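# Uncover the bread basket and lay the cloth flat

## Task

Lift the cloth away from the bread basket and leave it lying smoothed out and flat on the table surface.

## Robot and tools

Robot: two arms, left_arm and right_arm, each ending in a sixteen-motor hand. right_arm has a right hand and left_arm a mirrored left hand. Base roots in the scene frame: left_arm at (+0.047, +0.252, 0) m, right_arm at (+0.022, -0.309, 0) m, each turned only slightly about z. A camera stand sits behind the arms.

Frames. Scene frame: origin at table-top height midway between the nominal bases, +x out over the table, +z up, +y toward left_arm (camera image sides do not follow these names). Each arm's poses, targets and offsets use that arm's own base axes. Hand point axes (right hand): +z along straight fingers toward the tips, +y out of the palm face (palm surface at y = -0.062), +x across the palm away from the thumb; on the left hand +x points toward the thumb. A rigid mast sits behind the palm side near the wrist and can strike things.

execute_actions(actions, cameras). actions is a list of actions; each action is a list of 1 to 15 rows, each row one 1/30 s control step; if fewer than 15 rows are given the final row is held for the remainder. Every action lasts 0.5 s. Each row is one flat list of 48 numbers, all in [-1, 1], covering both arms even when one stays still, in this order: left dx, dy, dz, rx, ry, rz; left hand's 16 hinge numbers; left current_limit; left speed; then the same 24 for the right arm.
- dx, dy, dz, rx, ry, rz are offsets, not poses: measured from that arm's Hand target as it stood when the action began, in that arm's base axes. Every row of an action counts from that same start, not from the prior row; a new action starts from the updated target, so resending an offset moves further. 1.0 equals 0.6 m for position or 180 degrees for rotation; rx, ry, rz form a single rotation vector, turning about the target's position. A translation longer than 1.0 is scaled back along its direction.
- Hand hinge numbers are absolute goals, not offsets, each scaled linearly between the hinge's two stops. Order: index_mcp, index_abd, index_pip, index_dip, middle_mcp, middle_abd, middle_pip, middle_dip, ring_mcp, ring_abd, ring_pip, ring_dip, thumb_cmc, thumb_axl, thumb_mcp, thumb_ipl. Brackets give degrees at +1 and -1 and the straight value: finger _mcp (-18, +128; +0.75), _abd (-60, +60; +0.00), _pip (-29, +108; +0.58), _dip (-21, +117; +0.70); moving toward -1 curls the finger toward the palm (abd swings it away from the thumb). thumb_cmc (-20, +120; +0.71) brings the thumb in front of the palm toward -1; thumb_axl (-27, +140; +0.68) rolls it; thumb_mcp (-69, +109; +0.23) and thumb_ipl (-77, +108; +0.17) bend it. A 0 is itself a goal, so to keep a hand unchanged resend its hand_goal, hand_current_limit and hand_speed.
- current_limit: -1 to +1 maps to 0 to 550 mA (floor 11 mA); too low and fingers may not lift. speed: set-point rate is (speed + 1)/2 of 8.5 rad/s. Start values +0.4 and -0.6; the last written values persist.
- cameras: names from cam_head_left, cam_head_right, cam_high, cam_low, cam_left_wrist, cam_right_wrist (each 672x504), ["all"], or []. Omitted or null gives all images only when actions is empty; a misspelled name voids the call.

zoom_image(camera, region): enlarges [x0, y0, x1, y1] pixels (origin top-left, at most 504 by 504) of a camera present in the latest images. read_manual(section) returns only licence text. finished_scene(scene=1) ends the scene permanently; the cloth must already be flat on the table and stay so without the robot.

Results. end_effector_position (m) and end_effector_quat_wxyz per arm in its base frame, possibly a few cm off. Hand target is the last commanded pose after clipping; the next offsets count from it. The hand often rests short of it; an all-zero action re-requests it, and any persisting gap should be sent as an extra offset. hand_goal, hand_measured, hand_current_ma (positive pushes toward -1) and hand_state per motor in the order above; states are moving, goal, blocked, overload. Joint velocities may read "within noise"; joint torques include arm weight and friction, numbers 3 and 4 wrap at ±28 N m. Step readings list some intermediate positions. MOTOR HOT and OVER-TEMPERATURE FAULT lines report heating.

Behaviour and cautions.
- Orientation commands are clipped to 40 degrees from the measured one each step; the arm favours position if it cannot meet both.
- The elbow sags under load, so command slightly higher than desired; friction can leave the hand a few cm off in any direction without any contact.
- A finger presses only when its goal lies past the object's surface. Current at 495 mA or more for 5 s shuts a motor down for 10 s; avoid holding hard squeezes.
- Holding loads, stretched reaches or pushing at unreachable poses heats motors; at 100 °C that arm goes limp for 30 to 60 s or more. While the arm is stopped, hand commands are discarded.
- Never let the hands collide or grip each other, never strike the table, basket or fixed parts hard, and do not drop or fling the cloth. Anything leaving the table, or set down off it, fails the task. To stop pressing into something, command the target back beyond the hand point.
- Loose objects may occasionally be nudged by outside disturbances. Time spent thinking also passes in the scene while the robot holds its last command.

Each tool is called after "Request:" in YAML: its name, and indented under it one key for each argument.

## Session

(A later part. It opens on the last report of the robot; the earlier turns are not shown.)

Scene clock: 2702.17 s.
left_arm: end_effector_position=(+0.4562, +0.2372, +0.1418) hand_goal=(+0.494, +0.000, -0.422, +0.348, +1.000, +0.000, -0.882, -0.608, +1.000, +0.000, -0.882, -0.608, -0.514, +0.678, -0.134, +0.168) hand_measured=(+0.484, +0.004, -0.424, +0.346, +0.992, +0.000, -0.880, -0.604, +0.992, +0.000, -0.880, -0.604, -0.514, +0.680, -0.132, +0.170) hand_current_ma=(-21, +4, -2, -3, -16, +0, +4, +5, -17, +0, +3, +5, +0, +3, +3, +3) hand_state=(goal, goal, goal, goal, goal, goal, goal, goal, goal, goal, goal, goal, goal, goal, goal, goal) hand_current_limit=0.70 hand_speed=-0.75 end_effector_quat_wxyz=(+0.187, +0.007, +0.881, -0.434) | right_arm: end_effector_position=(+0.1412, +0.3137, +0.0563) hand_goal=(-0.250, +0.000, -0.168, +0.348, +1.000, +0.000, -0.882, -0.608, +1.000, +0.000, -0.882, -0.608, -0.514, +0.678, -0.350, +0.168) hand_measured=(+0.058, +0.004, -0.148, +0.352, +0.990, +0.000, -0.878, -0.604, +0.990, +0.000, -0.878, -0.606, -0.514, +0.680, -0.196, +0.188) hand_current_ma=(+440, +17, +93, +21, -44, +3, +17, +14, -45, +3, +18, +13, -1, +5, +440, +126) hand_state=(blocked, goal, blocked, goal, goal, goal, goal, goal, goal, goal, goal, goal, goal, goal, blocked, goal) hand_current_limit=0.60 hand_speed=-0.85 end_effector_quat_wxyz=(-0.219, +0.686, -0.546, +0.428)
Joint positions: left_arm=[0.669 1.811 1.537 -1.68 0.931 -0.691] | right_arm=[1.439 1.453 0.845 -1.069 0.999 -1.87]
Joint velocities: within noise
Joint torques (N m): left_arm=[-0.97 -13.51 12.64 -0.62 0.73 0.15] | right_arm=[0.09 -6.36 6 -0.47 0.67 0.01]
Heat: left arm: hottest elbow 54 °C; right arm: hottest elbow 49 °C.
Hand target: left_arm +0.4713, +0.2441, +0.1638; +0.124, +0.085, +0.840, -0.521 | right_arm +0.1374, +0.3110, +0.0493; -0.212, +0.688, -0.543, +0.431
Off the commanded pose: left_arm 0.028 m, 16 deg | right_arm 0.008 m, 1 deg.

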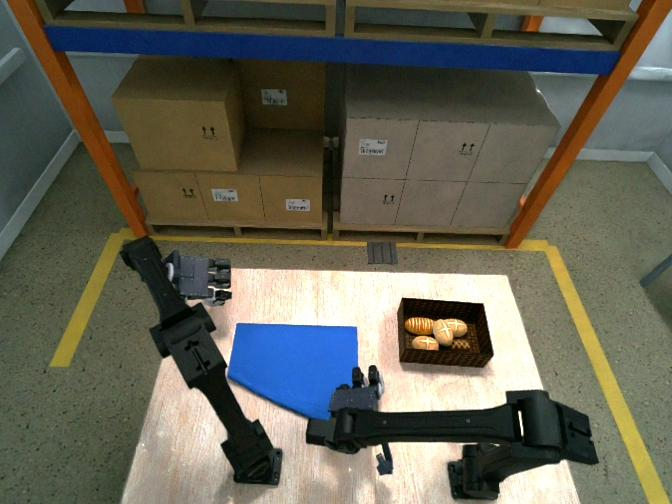

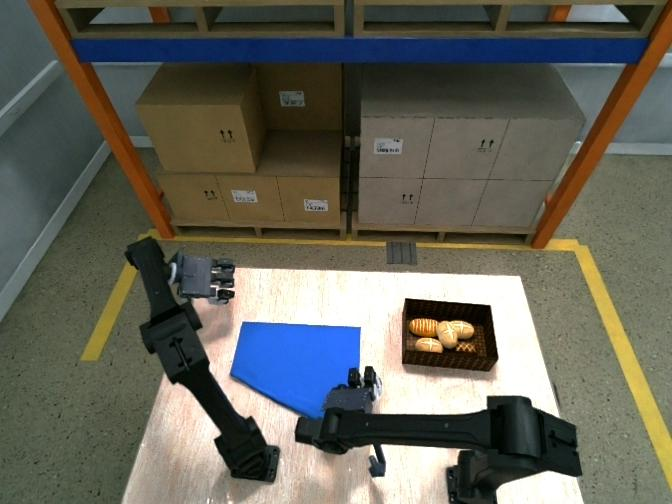

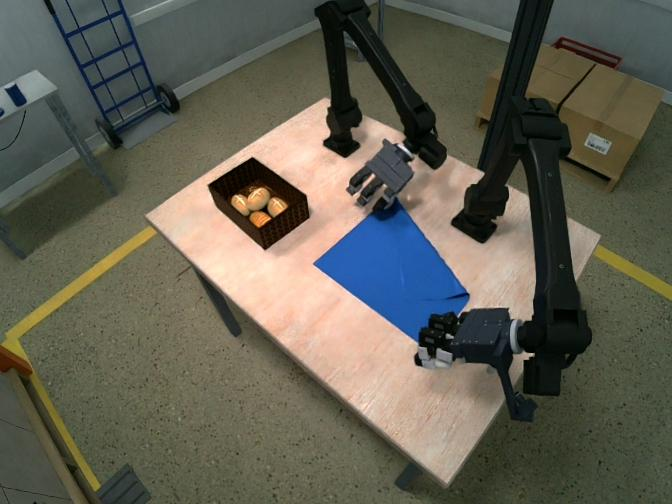

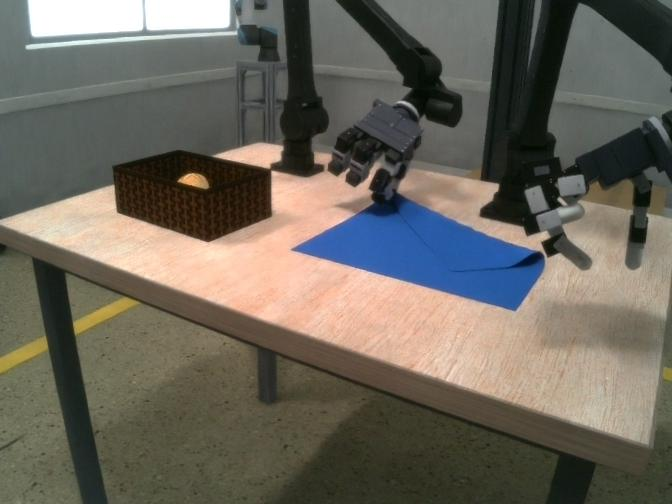

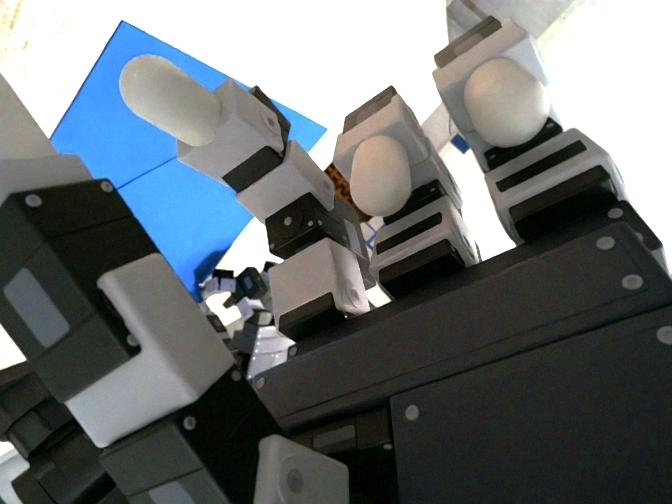

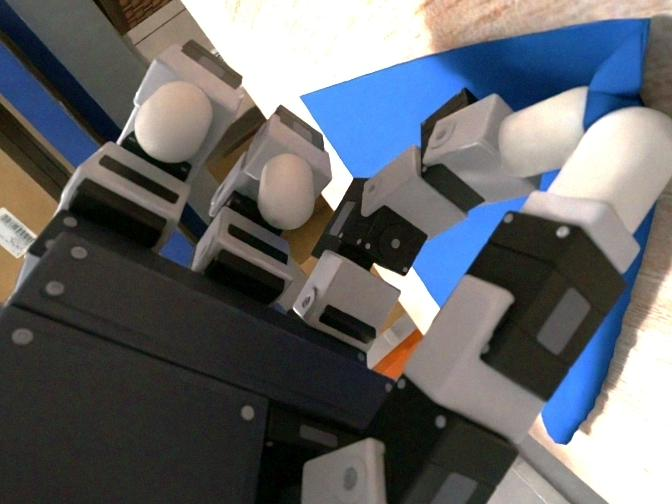

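Request:
execute_actions:
  actions:
    - [[-0.065,-0.14,-0.01,0,0,0.05,0.493,0,-0.423,0.348,1,0,-0.883,-0.609,1,0,-0.883,-0.609,-0.514,0.678,-0.135,0.168,0.7,-0.75,0,0,0,0,0,0,-0.25,0,-0.168,0.348,1,0,-0.883,-0.609,1,0,-0.883,-0.609,-0.514,0.678,-0.35,0.168,0.6,-0.85]]
    - [[-0.065,-0.14,-0.01,0,0,0.05,0.493,0,-0.423,0.348,1,0,-0.883,-0.609,1,0,-0.883,-0.609,-0.514,0.678,-0.135,0.168,0.7,-0.75,0,0,0,0,0,0,-0.25,0,-0.168,0.348,1,0,-0.883,-0.609,1,0,-0.883,-0.609,-0.514,0.678,-0.35,0.168,0.6,-0.85]]
    - [[-0.064,-0.145,-0.053,0,0,0.05,0.493,0,-0.423,0.348,1,0,-0.883,-0.609,1,0,-0.883,-0.609,-0.514,0.678,-0.135,0.168,0.7,-0.75,0,0,0,0,0,0,-0.25,0,-0.168,0.348,1,0,-0.883,-0.609,1,0,-0.883,-0.609,-0.514,0.678,-0.35,0.168,0.6,-0.85]]
    - [[0,0,0,0,0,0,0.493,0,-0.423,0.348,1,0,-0.883,-0.609,1,0,-0.883,-0.609,-0.514,0.678,-0.135,0.168,0.7,-0.75,0,0,0,0,0,0,-0.25,0,-0.168,0.348,1,0,-0.883,-0.609,1,0,-0.883,-0.609,-0.514,0.678,-0.35,0.168,0.6,-0.85]]
  cameras: ["cam_left_wrist","cam_low","cam_high"]

Scene clock: 2782.90 s.
left_arm: end_effector_position=(+0.3549, -0.0070, +0.1173) hand_goal=(+0.494, +0.000, -0.422, +0.348, +1.000, +0.000, -0.882, -0.608, +1.000, +0.000, -0.882, -0.608, -0.514, +0.678, -0.134, +0.168) hand_measured=(+0.484, +0.002, -0.424, +0.346, +0.992, +0.000, -0.880, -0.604, +0.992, +0.000, -0.880, -0.604, -0.514, +0.680, -0.132, +0.170) hand_current_ma=(-21, +3, -2, -3, -16, +0, +4, +5, -17, +0, +3, +5, +1, +3, +3, +3) hand_state=(goal, goal, goal, goal, goal, goal, goal, goal, goal, goal, goal, goal, goal, goal, goal, goal) hand_current_limit=0.70 hand_speed=-0.75 end_effector_quat_wxyz=(+0.236, -0.118, +0.838, -0.478) | right_arm: end_effector_position=(+0.1412, +0.3137, +0.0563) hand_goal=(-0.250, +0.000, -0.168, +0.348, +1.000, +0.000, -0.882, -0.608, +1.000, +0.000, -0.882, -0.608, -0.514, +0.678, -0.350, +0.168) hand_measured=(+0.058, +0.004, -0.148, +0.352, +0.990, +0.000, -0.878, -0.604, +0.990, +0.000, -0.878, -0.606, -0.514, +0.680, -0.196, +0.188) hand_current_ma=(+440, +17, +93, +21, -44, +3, +17, +14, -45, +3, +18, +13, -1, +5, +440, +126) hand_state=(blocked, goal, blocked, goal, goal, goal, goal, goal, goal, goal, goal, goal, goal, goal, blocked, goal) hand_current_limit=0.60 hand_speed=-0.85 end_effector_quat_wxyz=(-0.219, +0.686, -0.546, +0.428)
Joint positions: left_arm=[0.303 1.11 0.662 -0.576 1.041 -1.867] | right_arm=[1.439 1.453 0.845 -1.069 0.999 -1.87]
Joint torques (N m): left_arm=[-1.14 -5.25 8.31 1.89 0.75 -0.03] | right_arm=[0.15 -6.48 5.97 -0.5 0.68 0]
Heat: left arm: hottest elbow 54 °C; right arm: hottest elbow 46 °C.
Hand target: left_arm +0.3548, -0.0108, +0.1200; +0.242, -0.114, +0.837, -0.478 | right_arm +0.1374, +0.3110, +0.0493; -0.212, +0.688, -0.543, +0.431
Off the commanded pose: left_arm 0.005 m, 1 deg | right_arm 0.008 m, 1 deg.
Step readings (end_effector_position of left_arm | right_arm):
0: (+0.4562, +0.2372, +0.1418) | (+0.1412, +0.3137, +0.0563)
1: (+0.4566, +0.2369, +0.1419) | (+0.1412, +0.3137, +0.0563)
2: (+0.4584, +0.2329, +0.1429) | (+0.1412, +0.3137, +0.0563)
4: (+0.4561, +0.2198, +0.1439) | (+0.1412, +0.3137, +0.0563)
8: (+0.4404, +0.1842, +0.1431) | (+0.1412, +0.3137, +0.0563)
15: (+0.4380, +0.1624, +0.1510) | (+0.1412, +0.3137, +0.0563)
16: (+0.4371, +0.1612, +0.1507) | (+0.1412, +0.3137, +0.0563)
17: (+0.4373, +0.1558, +0.1500) | (+0.1412, +0.3137, +0.0563)
19: (+0.4268, +0.1389, +0.1443) | (+0.1412, +0.3137, +0.0563)
23: (+0.3986, +0.0972, +0.1365) | (+0.1412, +0.3137, +0.0563)
30: (+0.3983, +0.0785, +0.1516) | (+0.1412, +0.3137, +0.0563)
31: (+0.3980, +0.0781, +0.1519) | (+0.1412, +0.3137, +0.0563)
32: (+0.3982, +0.0730, +0.1507) | (+0.1412, +0.3137, +0.0563)
34: (+0.3891, +0.0568, +0.1416) | (+0.1412, +0.3137, +0.0563)
38: (+0.3584, +0.0117, +0.1163) | (+0.1412, +0.3137, +0.0563)
45: (+0.3598, -0.0052, +0.1169) | (+0.1412, +0.3137, +0.0563)
46: (+0.3609, -0.0041, +0.1185) | (+0.1412, +0.3137, +0.0563)
47: (+0.3617, -0.0035, +0.1196) | (+0.1412, +0.3137, +0.0563)
49: (+0.3622, -0.0018, +0.1209) | (+0.1412, +0.3137, +0.0563)
53: (+0.3602, -0.0031, +0.1198) | (+0.1412, +0.3137, +0.0563)
60: (+0.3566, -0.0059, +0.1172) | (+0.1412, +0.3137, +0.0563)
Images, in order (width x height): cam_high 672x504, cam_low 672x504, cam_left_wrist 672x504.

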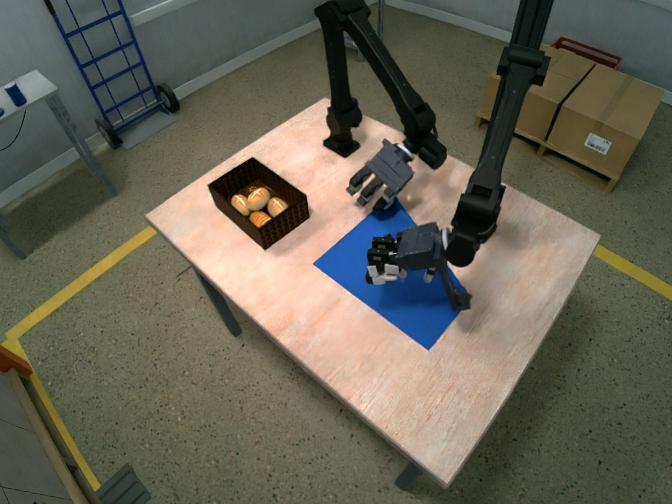

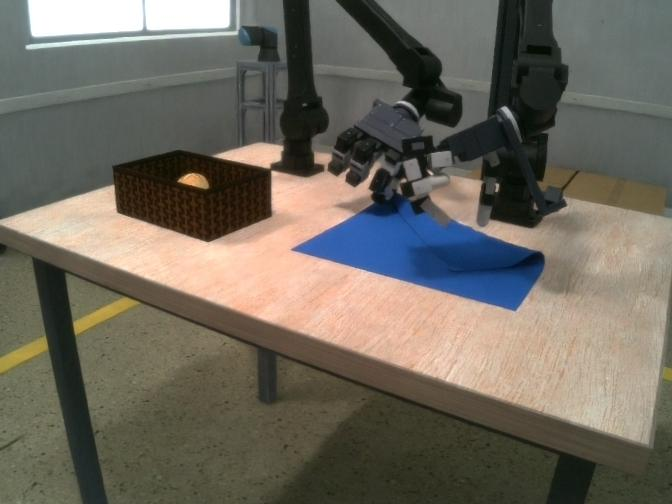

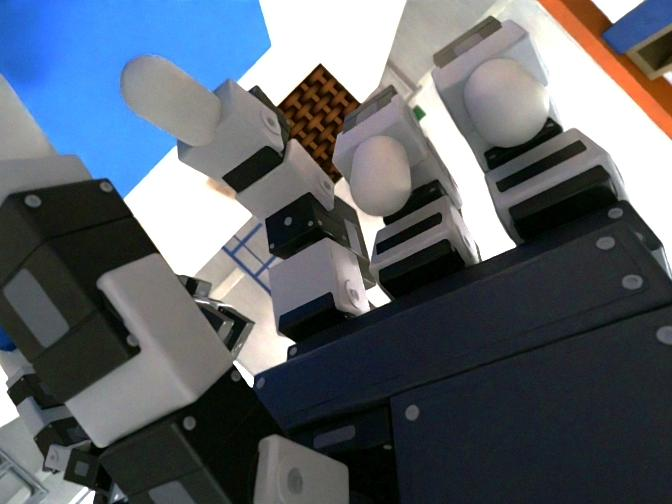

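Request:
execute_actions:
  actions:
    - [[0,0,-0.08,0,0,0,0.493,0,-0.423,0.348,1,0,-0.883,-0.609,1,0,-0.883,-0.609,-0.514,0.678,-0.135,0.168,0.7,-0.75,0,0,0,0,0,0,-0.25,0,-0.168,0.348,1,0,-0.883,-0.609,1,0,-0.883,-0.609,-0.514,0.678,-0.35,0.168,0.6,-0.85]]
    - [[0,0,0,0,0,0,0.493,0,-0.423,0.348,1,0,-0.883,-0.609,1,0,-0.883,-0.609,-0.514,0.678,-0.135,0.168,0.7,-0.75,0,0,0,0,0,0,-0.25,0,-0.168,0.348,1,0,-0.883,-0.609,1,0,-0.883,-0.609,-0.514,0.678,-0.35,0.168,0.6,-0.85]]
  cameras: ["cam_left_wrist","cam_low"]

Request:
zoom_image:
  camera: "cam_left_wrist"
  region: [0, 0, 260, 260]

Request:
zoom_image:
  camera: "cam_low"
  region: [380, 150, 600, 330]

Scene clock: 2790.87 s.
left_arm: end_effector_position=(+0.3535, -0.0074, +0.0726) hand_goal=(+0.494, +0.000, -0.422, +0.348, +1.000, +0.000, -0.882, -0.608, +1.000, +0.000, -0.882, -0.608, -0.514, +0.678, -0.134, +0.168) hand_measured=(+0.484, +0.002, -0.424, +0.346, +0.992, +0.000, -0.880, -0.604, +0.992, +0.000, -0.880, -0.604, -0.514, +0.680, -0.132, +0.170) hand_current_ma=(-21, +3, -2, -3, -16, +0, +4, +5, -17, +0, +3, +5, +1, +3, +3, +3) hand_state=(goal, goal, goal, goal, goal, goal, goal, goal, goal, goal, goal, goal, goal, goal, goal, goal) hand_current_limit=0.70 hand_speed=-0.75 end_effector_quat_wxyz=(+0.242, -0.116, +0.837, -0.476) | right_arm: end_effector_position=(+0.1412, +0.3137, +0.0563) hand_goal=(-0.250, +0.000, -0.168, +0.348, +1.000, +0.000, -0.882, -0.608, +1.000, +0.000, -0.882, -0.608, -0.514, +0.678, -0.350, +0.168) hand_measured=(+0.058, +0.004, -0.148, +0.352, +0.990, +0.000, -0.878, -0.604, +0.990, +0.000, -0.878, -0.606, -0.514, +0.680, -0.196, +0.188) hand_current_ma=(+440, +17, +93, +21, -44, +3, +17, +14, -45, +3, +18, +13, -1, +5, +440, +126) hand_state=(blocked, goal, blocked, goal, goal, goal, goal, goal, goal, goal, goal, goal, goal, goal, blocked, goal) hand_current_limit=0.60 hand_speed=-0.85 end_effector_quat_wxyz=(-0.219, +0.686, -0.546, +0.428)
Joint positions: left_arm=[0.302 1.178 0.572 -0.398 1.038 -1.875] | right_arm=[1.439 1.453 0.845 -1.069 0.999 -1.87]
Joint torques (N m): left_arm=[-1.2 -4.19 8.01 1.94 0.74 -0.03] | right_arm=[0.15 -6.48 6.02 -0.47 0.68 0]
Heat: left arm: hottest elbow 53 °C; right arm: hottest elbow 46 °C.
Hand target: left_arm +0.3548, -0.0109, +0.0720; +0.242, -0.114, +0.837, -0.478 | right_arm +0.1374, +0.3110, +0.0493; -0.212, +0.688, -0.543, +0.431
Off the commanded pose: left_arm 0.004 m, 0 deg | right_arm 0.008 m, 1 deg.
Step readings (end_effector_position of left_arm | right_arm):
0: (+0.3548, -0.0070, +0.1173) | (+0.1412, +0.3137, +0.0563)
1: (+0.3548, -0.0070, +0.1170) | (+0.1412, +0.3137, +0.0563)
2: (+0.3555, -0.0068, +0.1157) | (+0.1412, +0.3137, +0.0563)
4: (+0.3562, -0.0066, +0.1086) | (+0.1412, +0.3137, +0.0563)
8: (+0.3497, -0.0084, +0.0845) | (+0.1412, +0.3137, +0.0563)
15: (+0.3515, -0.0077, +0.0717) | (+0.1412, +0.3137, +0.0563)
16: (+0.3522, -0.0075, +0.0720) | (+0.1412, +0.3137, +0.0563)
17: (+0.3527, -0.0073, +0.0722) | (+0.1412, +0.3137, +0.0563)
19: (+0.3531, -0.0073, +0.0724) | (+0.1412, +0.3137, +0.0563)
23: (+0.3535, -0.0074, +0.0726) | (+0.1412, +0.3137, +0.0563)
30: (+0.3536, -0.0074, +0.0726) | (+0.1412, +0.3137, +0.0563)
Images, in order (width x height): cam_low 672x504, cam_left_wrist 672x504.

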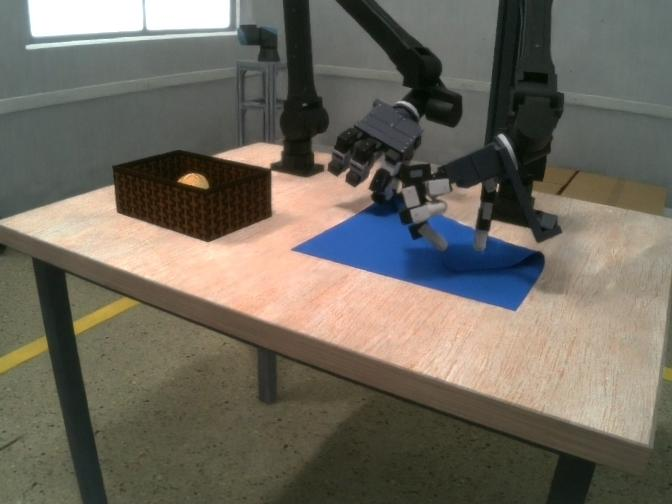

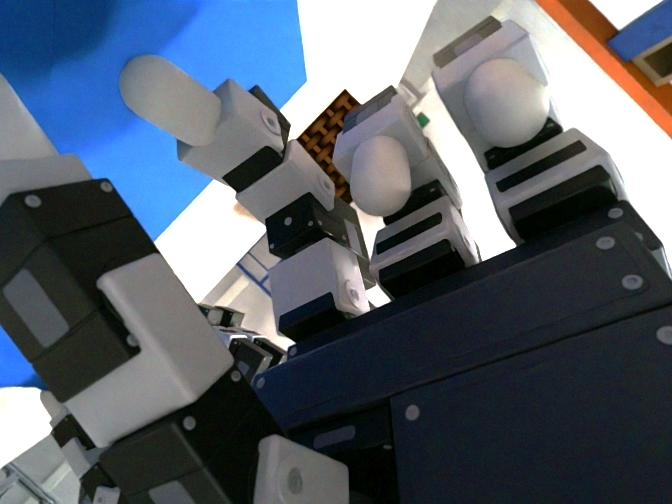

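Scaled by 1.938 from the camera's 672x504 image, which has a finer 960x720 frame.

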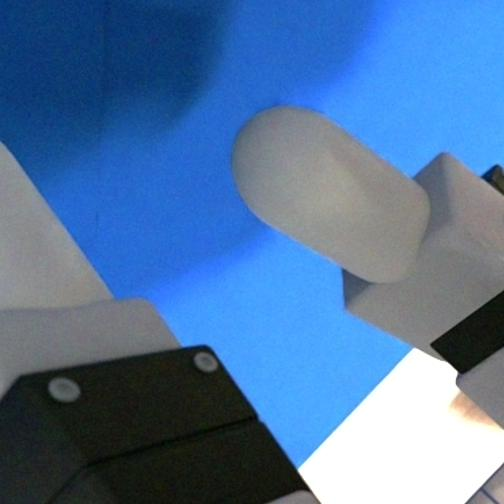

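Scaled by 2.291 from the camera's 672x504 image, which has a finer 960x720 frame.

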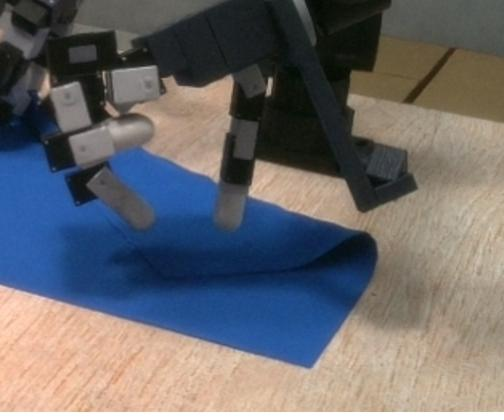

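Request:
execute_actions:
  actions:
    - [[0,0,-0.035,0,0,0,0.493,0,-0.423,0.348,1,0,-0.883,-0.609,1,0,-0.883,-0.609,-0.514,0.678,-0.135,0.168,0.7,-0.75,0,0,0,0,0,0,-0.25,0,-0.168,0.348,1,0,-0.883,-0.609,1,0,-0.883,-0.609,-0.514,0.678,-0.35,0.168,0.6,-0.85]]
  cameras: ["cam_left_wrist","cam_low"]

Request:
zoom_image:
  camera: "cam_low"
  region: [380, 150, 600, 330]

Scene clock: 2797.30 s.
left_arm: end_effector_position=(+0.3544, -0.0071, +0.0527) hand_goal=(+0.494, +0.000, -0.422, +0.348, +1.000, +0.000, -0.882, -0.608, +1.000, +0.000, -0.882, -0.608, -0.514, +0.678, -0.134, +0.168) hand_measured=(+0.484, +0.002, -0.424, +0.346, +0.992, +0.000, -0.880, -0.604, +0.992, +0.000, -0.880, -0.604, -0.514, +0.680, -0.132, +0.170) hand_current_ma=(-21, +3, -2, -3, -16, +0, +4, +5, -17, +0, +3, +5, +1, +3, +3, +3) hand_state=(goal, goal, goal, goal, goal, goal, goal, goal, goal, goal, goal, goal, goal, goal, goal, goal) hand_current_limit=0.70 hand_speed=-0.75 end_effector_quat_wxyz=(+0.244, -0.116, +0.837, -0.476) | right_arm: end_effector_position=(+0.1412, +0.3137, +0.0563) hand_goal=(-0.250, +0.000, -0.168, +0.348, +1.000, +0.000, -0.882, -0.608, +1.000, +0.000, -0.882, -0.608, -0.514, +0.678, -0.350, +0.168) hand_measured=(+0.058, +0.004, -0.148, +0.352, +0.990, +0.000, -0.878, -0.604, +0.990, +0.000, -0.878, -0.606, -0.514, +0.680, -0.196, +0.188) hand_current_ma=(+440, +17, +93, +21, -44, +3, +17, +14, -45, +3, +18, +13, -1, +5, +440, +126) hand_state=(blocked, goal, blocked, goal, goal, goal, goal, goal, goal, goal, goal, goal, goal, goal, blocked, goal) hand_current_limit=0.60 hand_speed=-0.85 end_effector_quat_wxyz=(-0.219, +0.686, -0.546, +0.428)
Joint positions: left_arm=[0.302 1.226 0.542 -0.317 1.038 -1.875] | right_arm=[1.439 1.453 0.845 -1.069 0.999 -1.87]
Joint torques (N m): left_arm=[-1.2 -4.31 7.45 1.81 0.75 -0.04] | right_arm=[0.32 -6.48 6 -0.44 0.68 0]
Heat: left arm: hottest elbow 53 °C; right arm: hottest elbow 46 °C.
Hand target: left_arm +0.3547, -0.0109, +0.0510; +0.242, -0.114, +0.837, -0.478 | right_arm +0.1374, +0.3110, +0.0493; -0.212, +0.688, -0.543, +0.431
Off the commanded pose: left_arm 0.004 m, 0 deg | right_arm 0.008 m, 1 deg.
Step readings (end_effector_position of left_arm | right_arm):
0: (+0.3535, -0.0074, +0.0726) | (+0.1412, +0.3137, +0.0563)
1: (+0.3538, -0.0073, +0.0727) | (+0.1412, +0.3137, +0.0563)
2: (+0.3542, -0.0072, +0.0720) | (+0.1412, +0.3137, +0.0563)
4: (+0.3561, -0.0066, +0.0694) | (+0.1412, +0.3137, +0.0563)
8: (+0.3545, -0.0071, +0.0585) | (+0.1412, +0.3137, +0.0563)
15: (+0.3536, -0.0074, +0.0524) | (+0.1412, +0.3137, +0.0563)
Images, in order (width x height): cam_low 672x504, cam_left_wrist 672x504.

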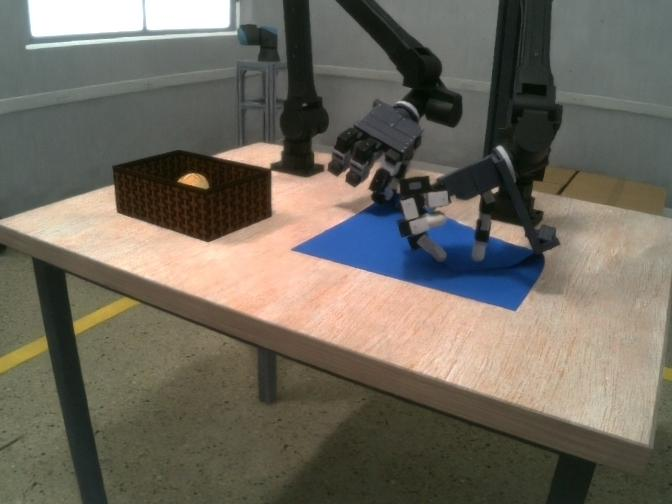

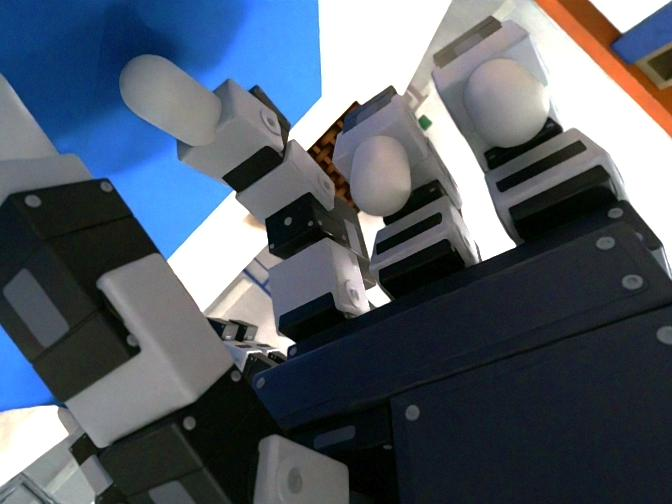

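Scaled by 2.291 from the camera's 672x504 image, which has a finer 960x720 frame.

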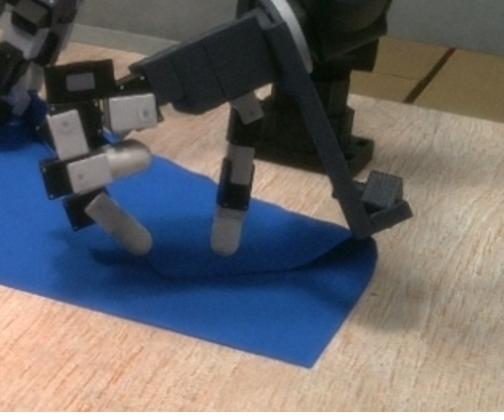

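Request:
zoom_image:
  camera: "cam_left_wrist"
  region: [0, 0, 330, 260]

Scaled by 1.527 from the camera's 672x504 image, which has a finer 960x720 frame.

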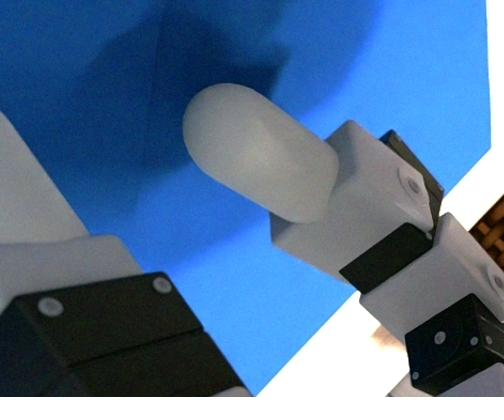

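Request:
execute_actions:
  actions:
    - [[-0.043,0.024,0.01,0,0,0,0.493,0,-0.423,0.348,1,0,-0.883,-0.609,1,0,-0.883,-0.609,-0.514,0.678,-0.135,0.168,0.7,-0.75,0,0,0,0,0,0,-0.25,0,-0.168,0.348,1,0,-0.883,-0.609,1,0,-0.883,-0.609,-0.514,0.678,-0.35,0.168,0.6,-0.85]]
    - [[0,0,-0.028,0,0,0,0.493,0,-0.423,0.348,1,0,-0.883,-0.609,1,0,-0.883,-0.609,-0.514,0.678,-0.135,0.168,0.7,-0.75,0,0,0,0,0,0,-0.25,0,-0.168,0.348,1,0,-0.883,-0.609,1,0,-0.883,-0.609,-0.514,0.678,-0.35,0.168,0.6,-0.85]]
  cameras: ["cam_left_wrist","cam_low"]

Request:
zoom_image:
  camera: "cam_left_wrist"
  region: [0, 0, 330, 260]

Request:
zoom_image:
  camera: "cam_low"
  region: [380, 150, 600, 330]

Scene clock: 2812.97 s.
left_arm: end_effector_position=(+0.3298, -0.0002, +0.0461) hand_goal=(+0.494, +0.000, -0.422, +0.348, +1.000, +0.000, -0.882, -0.608, +1.000, +0.000, -0.882, -0.608, -0.514, +0.678, -0.134, +0.168) hand_measured=(+0.484, +0.000, -0.432, +0.342, +0.992, +0.000, -0.880, -0.604, +0.992, +0.000, -0.880, -0.604, -0.514, +0.680, -0.132, +0.170) hand_current_ma=(-21, +0, -19, -11, -16, +0, +4, +5, -17, +0, +3, +5, +1, +3, +3, +3) hand_state=(goal, goal, goal, goal, goal, goal, goal, goal, goal, goal, goal, goal, goal, goal, goal, goal) hand_current_limit=0.70 hand_speed=-0.75 end_effector_quat_wxyz=(+0.239, -0.113, +0.836, -0.481) | right_arm: end_effector_position=(+0.1412, +0.3137, +0.0563) hand_goal=(-0.250, +0.000, -0.168, +0.348, +1.000, +0.000, -0.882, -0.608, +1.000, +0.000, -0.882, -0.608, -0.514, +0.678, -0.350, +0.168) hand_measured=(+0.058, +0.004, -0.148, +0.352, +0.990, +0.000, -0.878, -0.604, +0.990, +0.000, -0.878, -0.606, -0.514, +0.680, -0.196, +0.188) hand_current_ma=(+440, +17, +93, +21, -44, +3, +17, +14, -45, +3, +18, +13, -1, +5, +440, +126) hand_state=(blocked, goal, blocked, goal, goal, goal, goal, goal, goal, goal, goal, goal, goal, goal, blocked, goal) hand_current_limit=0.60 hand_speed=-0.85 end_effector_quat_wxyz=(-0.219, +0.686, -0.546, +0.428)
Joint positions: left_arm=[0.358 1.197 0.509 -0.419 1.077 -1.761] | right_arm=[1.439 1.453 0.845 -1.069 0.999 -1.87]
Joint torques (N m): left_arm=[0.56 -3.25 6.76 1.89 0.74 0.17] | right_arm=[0.32 -6.42 6.01 -0.43 0.67 0.01]
Heat: left arm: hottest elbow 51 °C; right arm: hottest elbow 46 °C.
Hand target: left_arm +0.3289, +0.0035, +0.0402; +0.242, -0.114, +0.837, -0.478 | right_arm +0.1374, +0.3110, +0.0493; -0.212, +0.688, -0.543, +0.431
Off the commanded pose: left_arm 0.007 m, 1 deg | right_arm 0.008 m, 1 deg.
Step readings (end_effector_position of left_arm | right_arm):
0: (+0.3544, -0.0071, +0.0527) | (+0.1412, +0.3137, +0.0563)
1: (+0.3544, -0.0071, +0.0527) | (+0.1412, +0.3137, +0.0563)
2: (+0.3533, -0.0078, +0.0525) | (+0.1412, +0.3137, +0.0563)
4: (+0.3473, -0.0082, +0.0526) | (+0.1412, +0.3137, +0.0563)
8: (+0.3335, -0.0039, +0.0523) | (+0.1412, +0.3137, +0.0563)
15: (+0.3278, -0.0005, +0.0533) | (+0.1412, +0.3137, +0.0563)
16: (+0.3277, -0.0005, +0.0532) | (+0.1412, +0.3137, +0.0563)
17: (+0.3280, -0.0004, +0.0532) | (+0.1412, +0.3137, +0.0563)
19: (+0.3289, -0.0001, +0.0525) | (+0.1412, +0.3137, +0.0563)
23: (+0.3287, +0.0001, +0.0470) | (+0.1412, +0.3137, +0.0563)
30: (+0.3296, -0.0003, +0.0460) | (+0.1412, +0.3137, +0.0563)
Images, in order (width x height): cam_low 672x504, cam_left_wrist 672x504.

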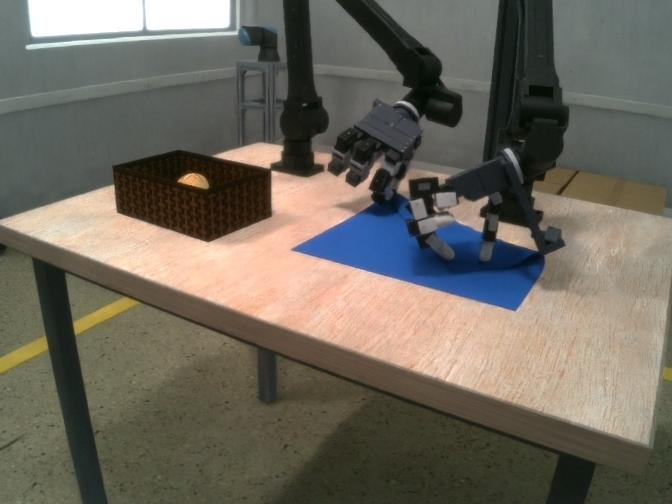

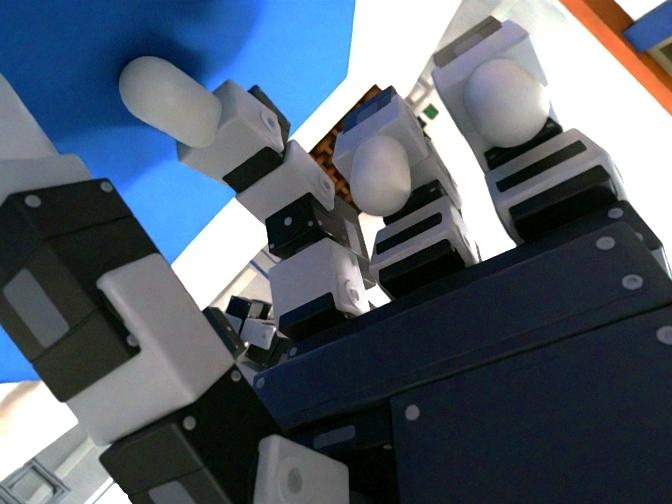

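Scaled by 1.527 from the camera's 672x504 image, which has a finer 960x720 frame.

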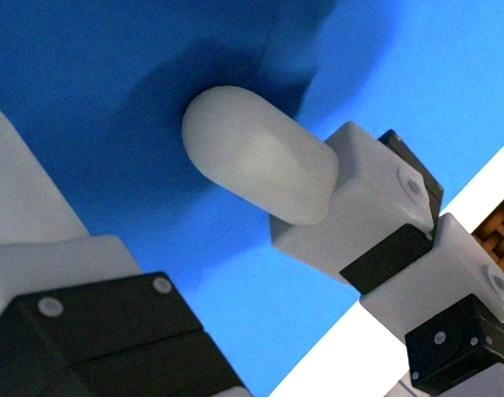

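Scaled by 2.291 from the camera's 672x504 image, which has a finer 960x720 frame.

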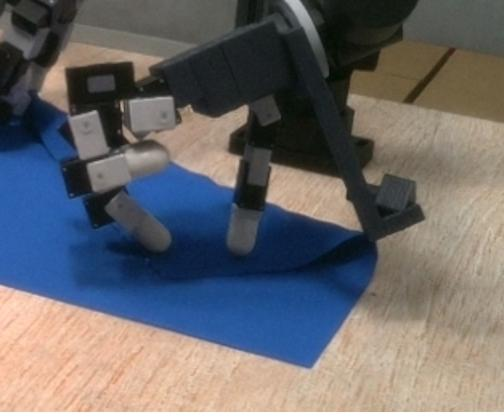

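Request:
execute_actions:
  actions:
    - [[0,0,-0.007,0,0,0,0.493,0,-0.423,0.348,1,0,-0.883,-0.609,1,0,-0.883,-0.609,-0.514,0.678,-0.135,0.168,0.7,-0.75,0,0,0,0,0,0,-0.25,0,-0.168,0.348,1,0,-0.883,-0.609,1,0,-0.883,-0.609,-0.514,0.678,-0.35,0.168,0.6,-0.85]]
    - [[-0.0756,0.0352,0,0,0,0,0.493,0,-0.423,0.348,1,0,-0.883,-0.609,1,0,-0.883,-0.609,-0.514,0.678,-0.135,0.168,0.7,-0.75,0,0,0,0,0,0,-0.25,0,-0.168,0.348,1,0,-0.883,-0.609,1,0,-0.883,-0.609,-0.514,0.678,-0.35,0.168,0.6,-0.85]]
  cameras: ["cam_left_wrist","cam_low","cam_high"]

Request:
zoom_image:
  camera: "cam_low"
  region: [380, 150, 600, 330]

Scene clock: 2829.57 s.
left_arm: end_effector_position=(+0.2875, +0.0191, +0.0424) hand_goal=(+0.494, +0.000, -0.422, +0.348, +1.000, +0.000, -0.882, -0.608, +1.000, +0.000, -0.882, -0.608, -0.514, +0.678, -0.134, +0.168) hand_measured=(+0.498, -0.012, -0.448, +0.330, +0.992, +0.000, -0.880, -0.604, +0.992, +0.000, -0.880, -0.604, -0.518, +0.678, -0.136, +0.168) hand_current_ma=(+7, -22, -65, -46, -16, +0, +4, +5, -17, +0, +3, +5, -5, +0, -5, -1) hand_state=(goal, goal, blocked, goal, goal, goal, goal, goal, goal, goal, goal, goal, goal, goal, goal, goal) hand_current_limit=0.70 hand_speed=-0.75 end_effector_quat_wxyz=(+0.253, -0.104, +0.832, -0.482) | right_arm: end_effector_position=(+0.1412, +0.3138, +0.0563) hand_goal=(-0.250, +0.000, -0.168, +0.348, +1.000, +0.000, -0.882, -0.608, +1.000, +0.000, -0.882, -0.608, -0.514, +0.678, -0.350, +0.168) hand_measured=(+0.058, +0.004, -0.148, +0.352, +0.990, +0.000, -0.878, -0.604, +0.990, +0.000, -0.878, -0.606, -0.514, +0.680, -0.196, +0.188) hand_current_ma=(+440, +17, +93, +21, -44, +3, +17, +14, -45, +3, +18, +13, -1, +5, +440, +126) hand_state=(blocked, goal, blocked, goal, goal, goal, goal, goal, goal, goal, goal, goal, goal, goal, blocked, goal) hand_current_limit=0.60 hand_speed=-0.85 end_effector_quat_wxyz=(-0.219, +0.685, -0.547, +0.427)
Joint positions: left_arm=[0.503 1.134 0.464 -0.667 1.139 -1.468] | right_arm=[1.439 1.453 0.845 -1.069 0.999 -1.868]
Joint torques (N m): left_arm=[0.73 -1.61 7.71 0.24 0.19 0.11] | right_arm=[0.09 -6.48 6 -0.47 0.68 -0.03]
Heat: left arm: hottest elbow 49 °C; right arm: hottest elbow 46 °C.
Hand target: left_arm +0.2837, +0.0247, +0.0361; +0.242, -0.114, +0.837, -0.478 | right_arm +0.1374, +0.3110, +0.0493; -0.212, +0.688, -0.543, +0.431
Off the commanded pose: left_arm 0.009 m, 2 deg | right_arm 0.008 m, 1 deg.
Step readings (end_effector_position of left_arm | right_arm):
0: (+0.3298, -0.0002, +0.0461) | (+0.1412, +0.3137, +0.0563)
1: (+0.3299, -0.0001, +0.0461) | (+0.1412, +0.3137, +0.0563)
2: (+0.3302, +0.0000, +0.0460) | (+0.1412, +0.3137, +0.0563)
4: (+0.3307, +0.0000, +0.0455) | (+0.1412, +0.3137, +0.0563)
8: (+0.3312, -0.0003, +0.0447) | (+0.1412, +0.3137, +0.0563)
15: (+0.3313, -0.0004, +0.0447) | (+0.1412, +0.3137, +0.0563)
16: (+0.3308, -0.0005, +0.0443) | (+0.1412, +0.3137, +0.0563)
17: (+0.3289, -0.0004, +0.0437) | (+0.1412, +0.3137, +0.0563)
19: (+0.3212, +0.0036, +0.0433) | (+0.1412, +0.3137, +0.0563)
23: (+0.3035, +0.0160, +0.0441) | (+0.1412, +0.3137, +0.0563)
30: (+0.2902, +0.0196, +0.0428) | (+0.1412, +0.3138, +0.0563)
Images, in order (width x height): cam_high 672x504, cam_low 672x504, cam_left_wrist 672x504.

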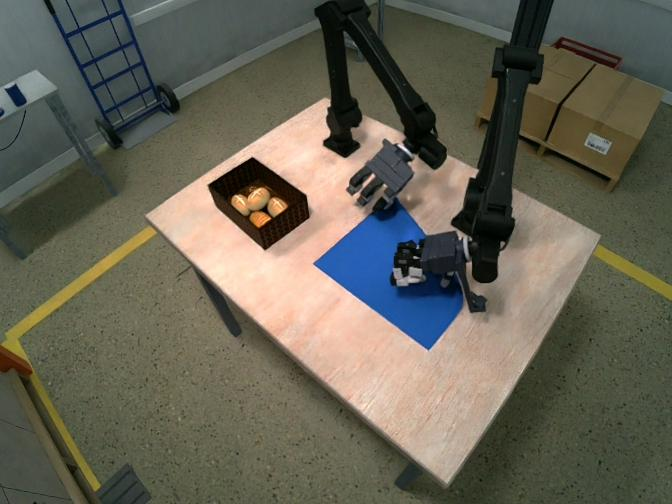

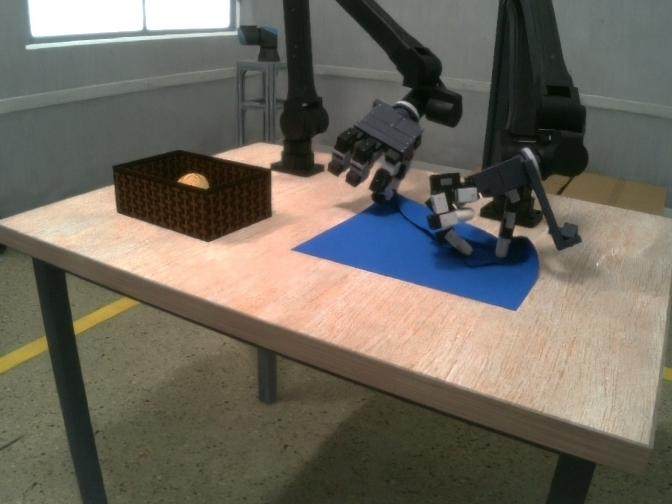

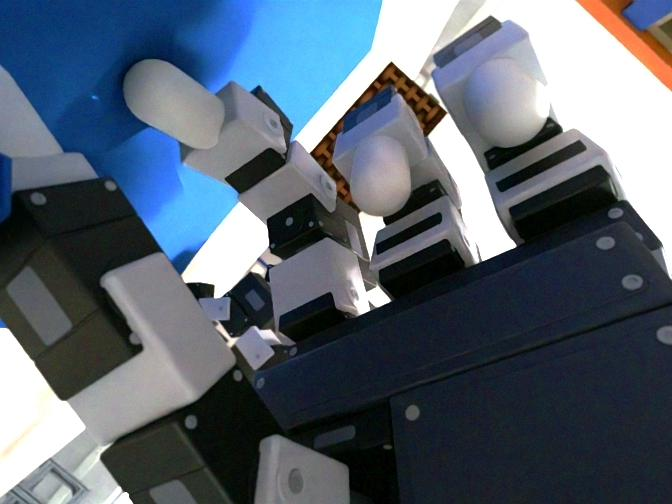

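Scaled by 2.291 from the camera's 672x504 image, which has a finer 960x720 frame.

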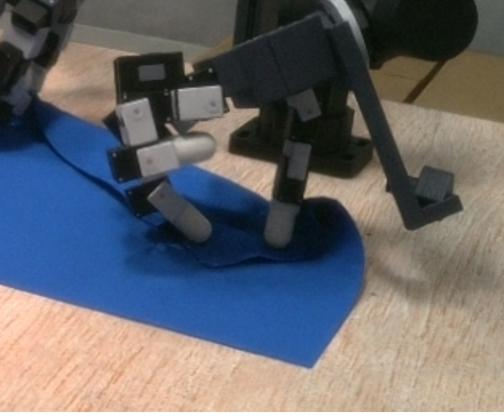

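Request:
execute_actions:
  actions:
    - [[-0.0756,0.0352,0.003,0,0,0,0.493,0,-0.423,0.348,1,0,-0.883,-0.609,1,0,-0.883,-0.609,-0.514,0.678,-0.135,0.168,0.7,-0.75,0,0,0,0,0,0,-0.25,0,-0.168,0.348,1,0,-0.883,-0.609,1,0,-0.883,-0.609,-0.514,0.678,-0.35,0.168,0.6,-0.85]]
  cameras: ["cam_left_wrist","cam_low","cam_high","cam_head_left"]

Request:
zoom_image:
  camera: "cam_low"
  region: [380, 150, 600, 330]

Request:
zoom_image:
  camera: "cam_high"
  region: [300, 180, 500, 360]

Scene clock: 2835.87 s.
left_arm: end_effector_position=(+0.2391, +0.0380, +0.0411) hand_goal=(+0.494, +0.000, -0.422, +0.348, +1.000, +0.000, -0.882, -0.608, +1.000, +0.000, -0.882, -0.608, -0.514, +0.678, -0.134, +0.168) hand_measured=(+0.494, -0.014, -0.450, +0.328, +0.992, +0.000, -0.880, -0.604, +0.992, +0.000, -0.880, -0.604, -0.514, +0.678, -0.138, +0.166) hand_current_ma=(+0, -25, -76, -51, -16, +0, +4, +5, -17, +0, +3, +5, +1, -1, -11, -3) hand_state=(goal, goal, blocked, blocked, goal, goal, goal, goal, goal, goal, goal, goal, goal, goal, goal, goal) hand_current_limit=0.70 hand_speed=-0.75 end_effector_quat_wxyz=(+0.251, -0.114, +0.834, -0.478) | right_arm: end_effector_position=(+0.1412, +0.3140, +0.0562) hand_goal=(-0.250, +0.000, -0.168, +0.348, +1.000, +0.000, -0.882, -0.608, +1.000, +0.000, -0.882, -0.608, -0.514, +0.678, -0.350, +0.168) hand_measured=(+0.058, +0.004, -0.148, +0.352, +0.990, +0.000, -0.878, -0.604, +0.990, +0.000, -0.878, -0.606, -0.514, +0.680, -0.196, +0.188) hand_current_ma=(+440, +17, +93, +21, -44, +3, +17, +14, -45, +3, +18, +13, -1, +5, +440, +126) hand_state=(blocked, goal, blocked, goal, goal, goal, goal, goal, goal, goal, goal, goal, goal, goal, blocked, goal) hand_current_limit=0.60 hand_speed=-0.85 end_effector_quat_wxyz=(-0.220, +0.685, -0.548, +0.427)
Joint positions: left_arm=[0.686 1.123 0.46 -1.052 1.137 -1.065] | right_arm=[1.439 1.453 0.845 -1.069 0.999 -1.867]
Joint torques (N m): left_arm=[0.67 -0.67 8.03 -0.09 0.11 0.14] | right_arm=[0.26 -6.36 5.96 -0.46 0.68 -0.03]
Heat: left arm: hottest elbow 49 °C; right arm: hottest elbow 46 °C.
Hand target: left_arm +0.2383, +0.0457, +0.0379; +0.242, -0.114, +0.837, -0.478 | right_arm +0.1374, +0.3110, +0.0493; -0.212, +0.688, -0.543, +0.431
Off the commanded pose: left_arm 0.008 m, 1 deg | right_arm 0.008 m, 1 deg.
Step readings (end_effector_position of left_arm | right_arm):
0: (+0.2875, +0.0191, +0.0424) | (+0.1412, +0.3138, +0.0563)
1: (+0.2871, +0.0191, +0.0423) | (+0.1412, +0.3138, +0.0563)
2: (+0.2848, +0.0196, +0.0422) | (+0.1412, +0.3138, +0.0563)
4: (+0.2764, +0.0252, +0.0429) | (+0.1412, +0.3138, +0.0563)
8: (+0.2578, +0.0373, +0.0432) | (+0.1412, +0.3139, +0.0562)
15: (+0.2408, +0.0386, +0.0419) | (+0.1412, +0.3139, +0.0562)
Images, in order (width x height): cam_head_left 672x504, cam_high 672x504, cam_low 672x504, cam_left_wrist 672x504.

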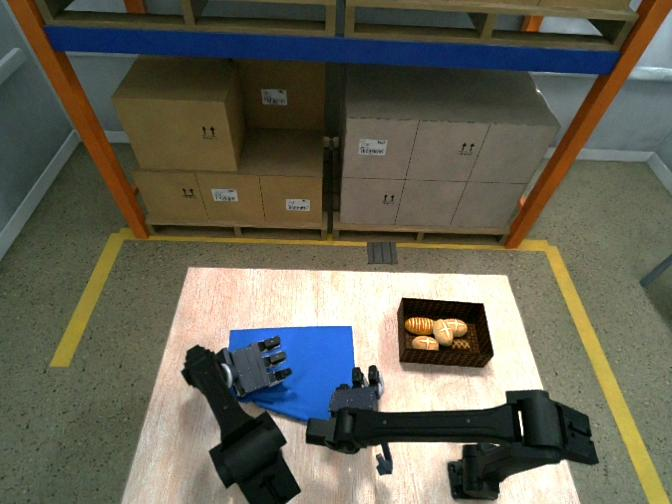

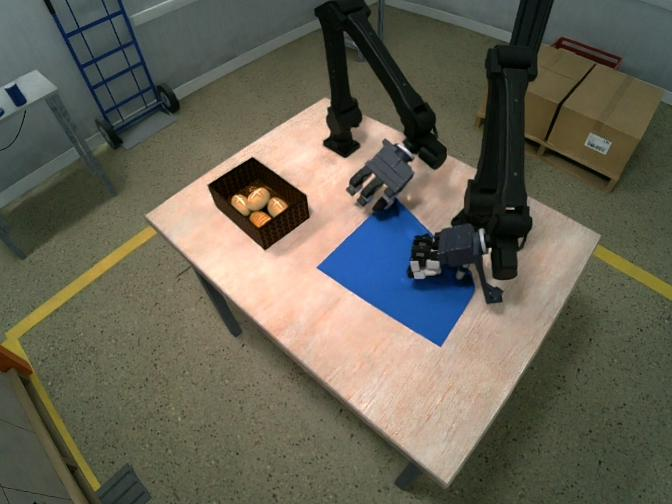

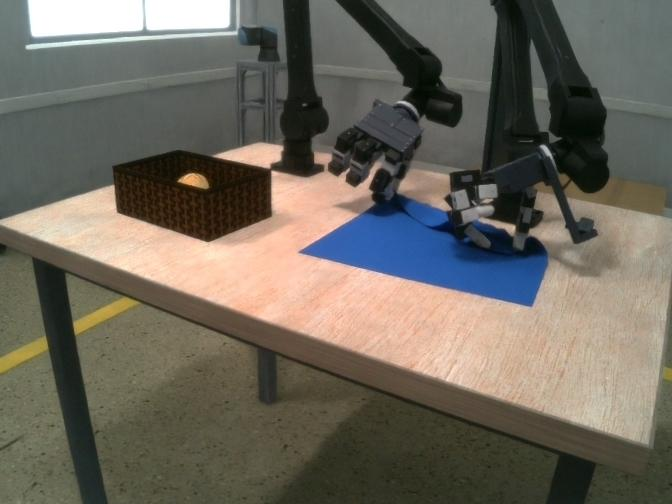

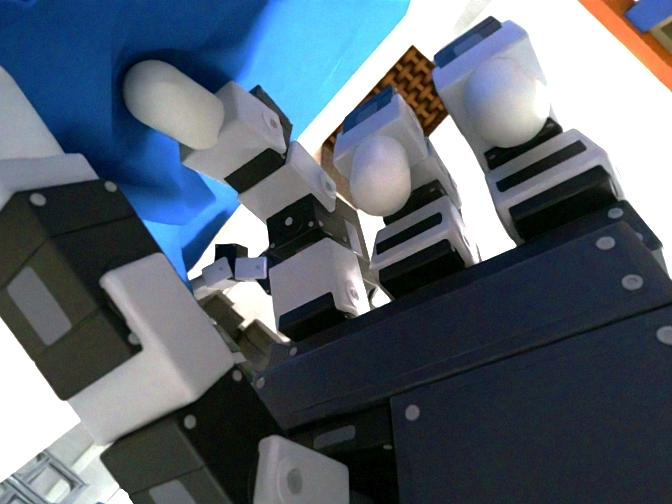

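Scaled by 2.291 from the camera's 672x504 image, which has a finer 960x720 frame.

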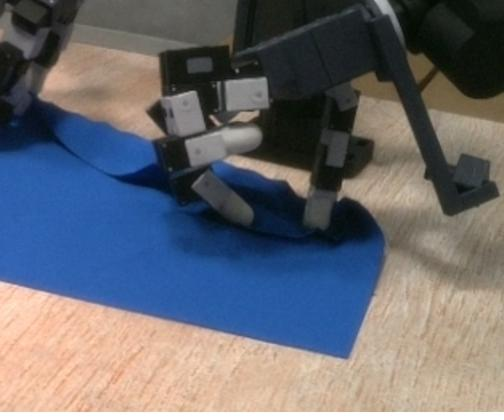

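Scaled by 2.520 from the camera's 672x504 image, which has a finer 960x720 frame.

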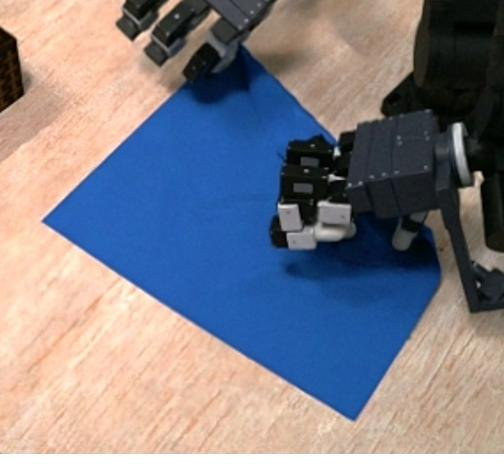

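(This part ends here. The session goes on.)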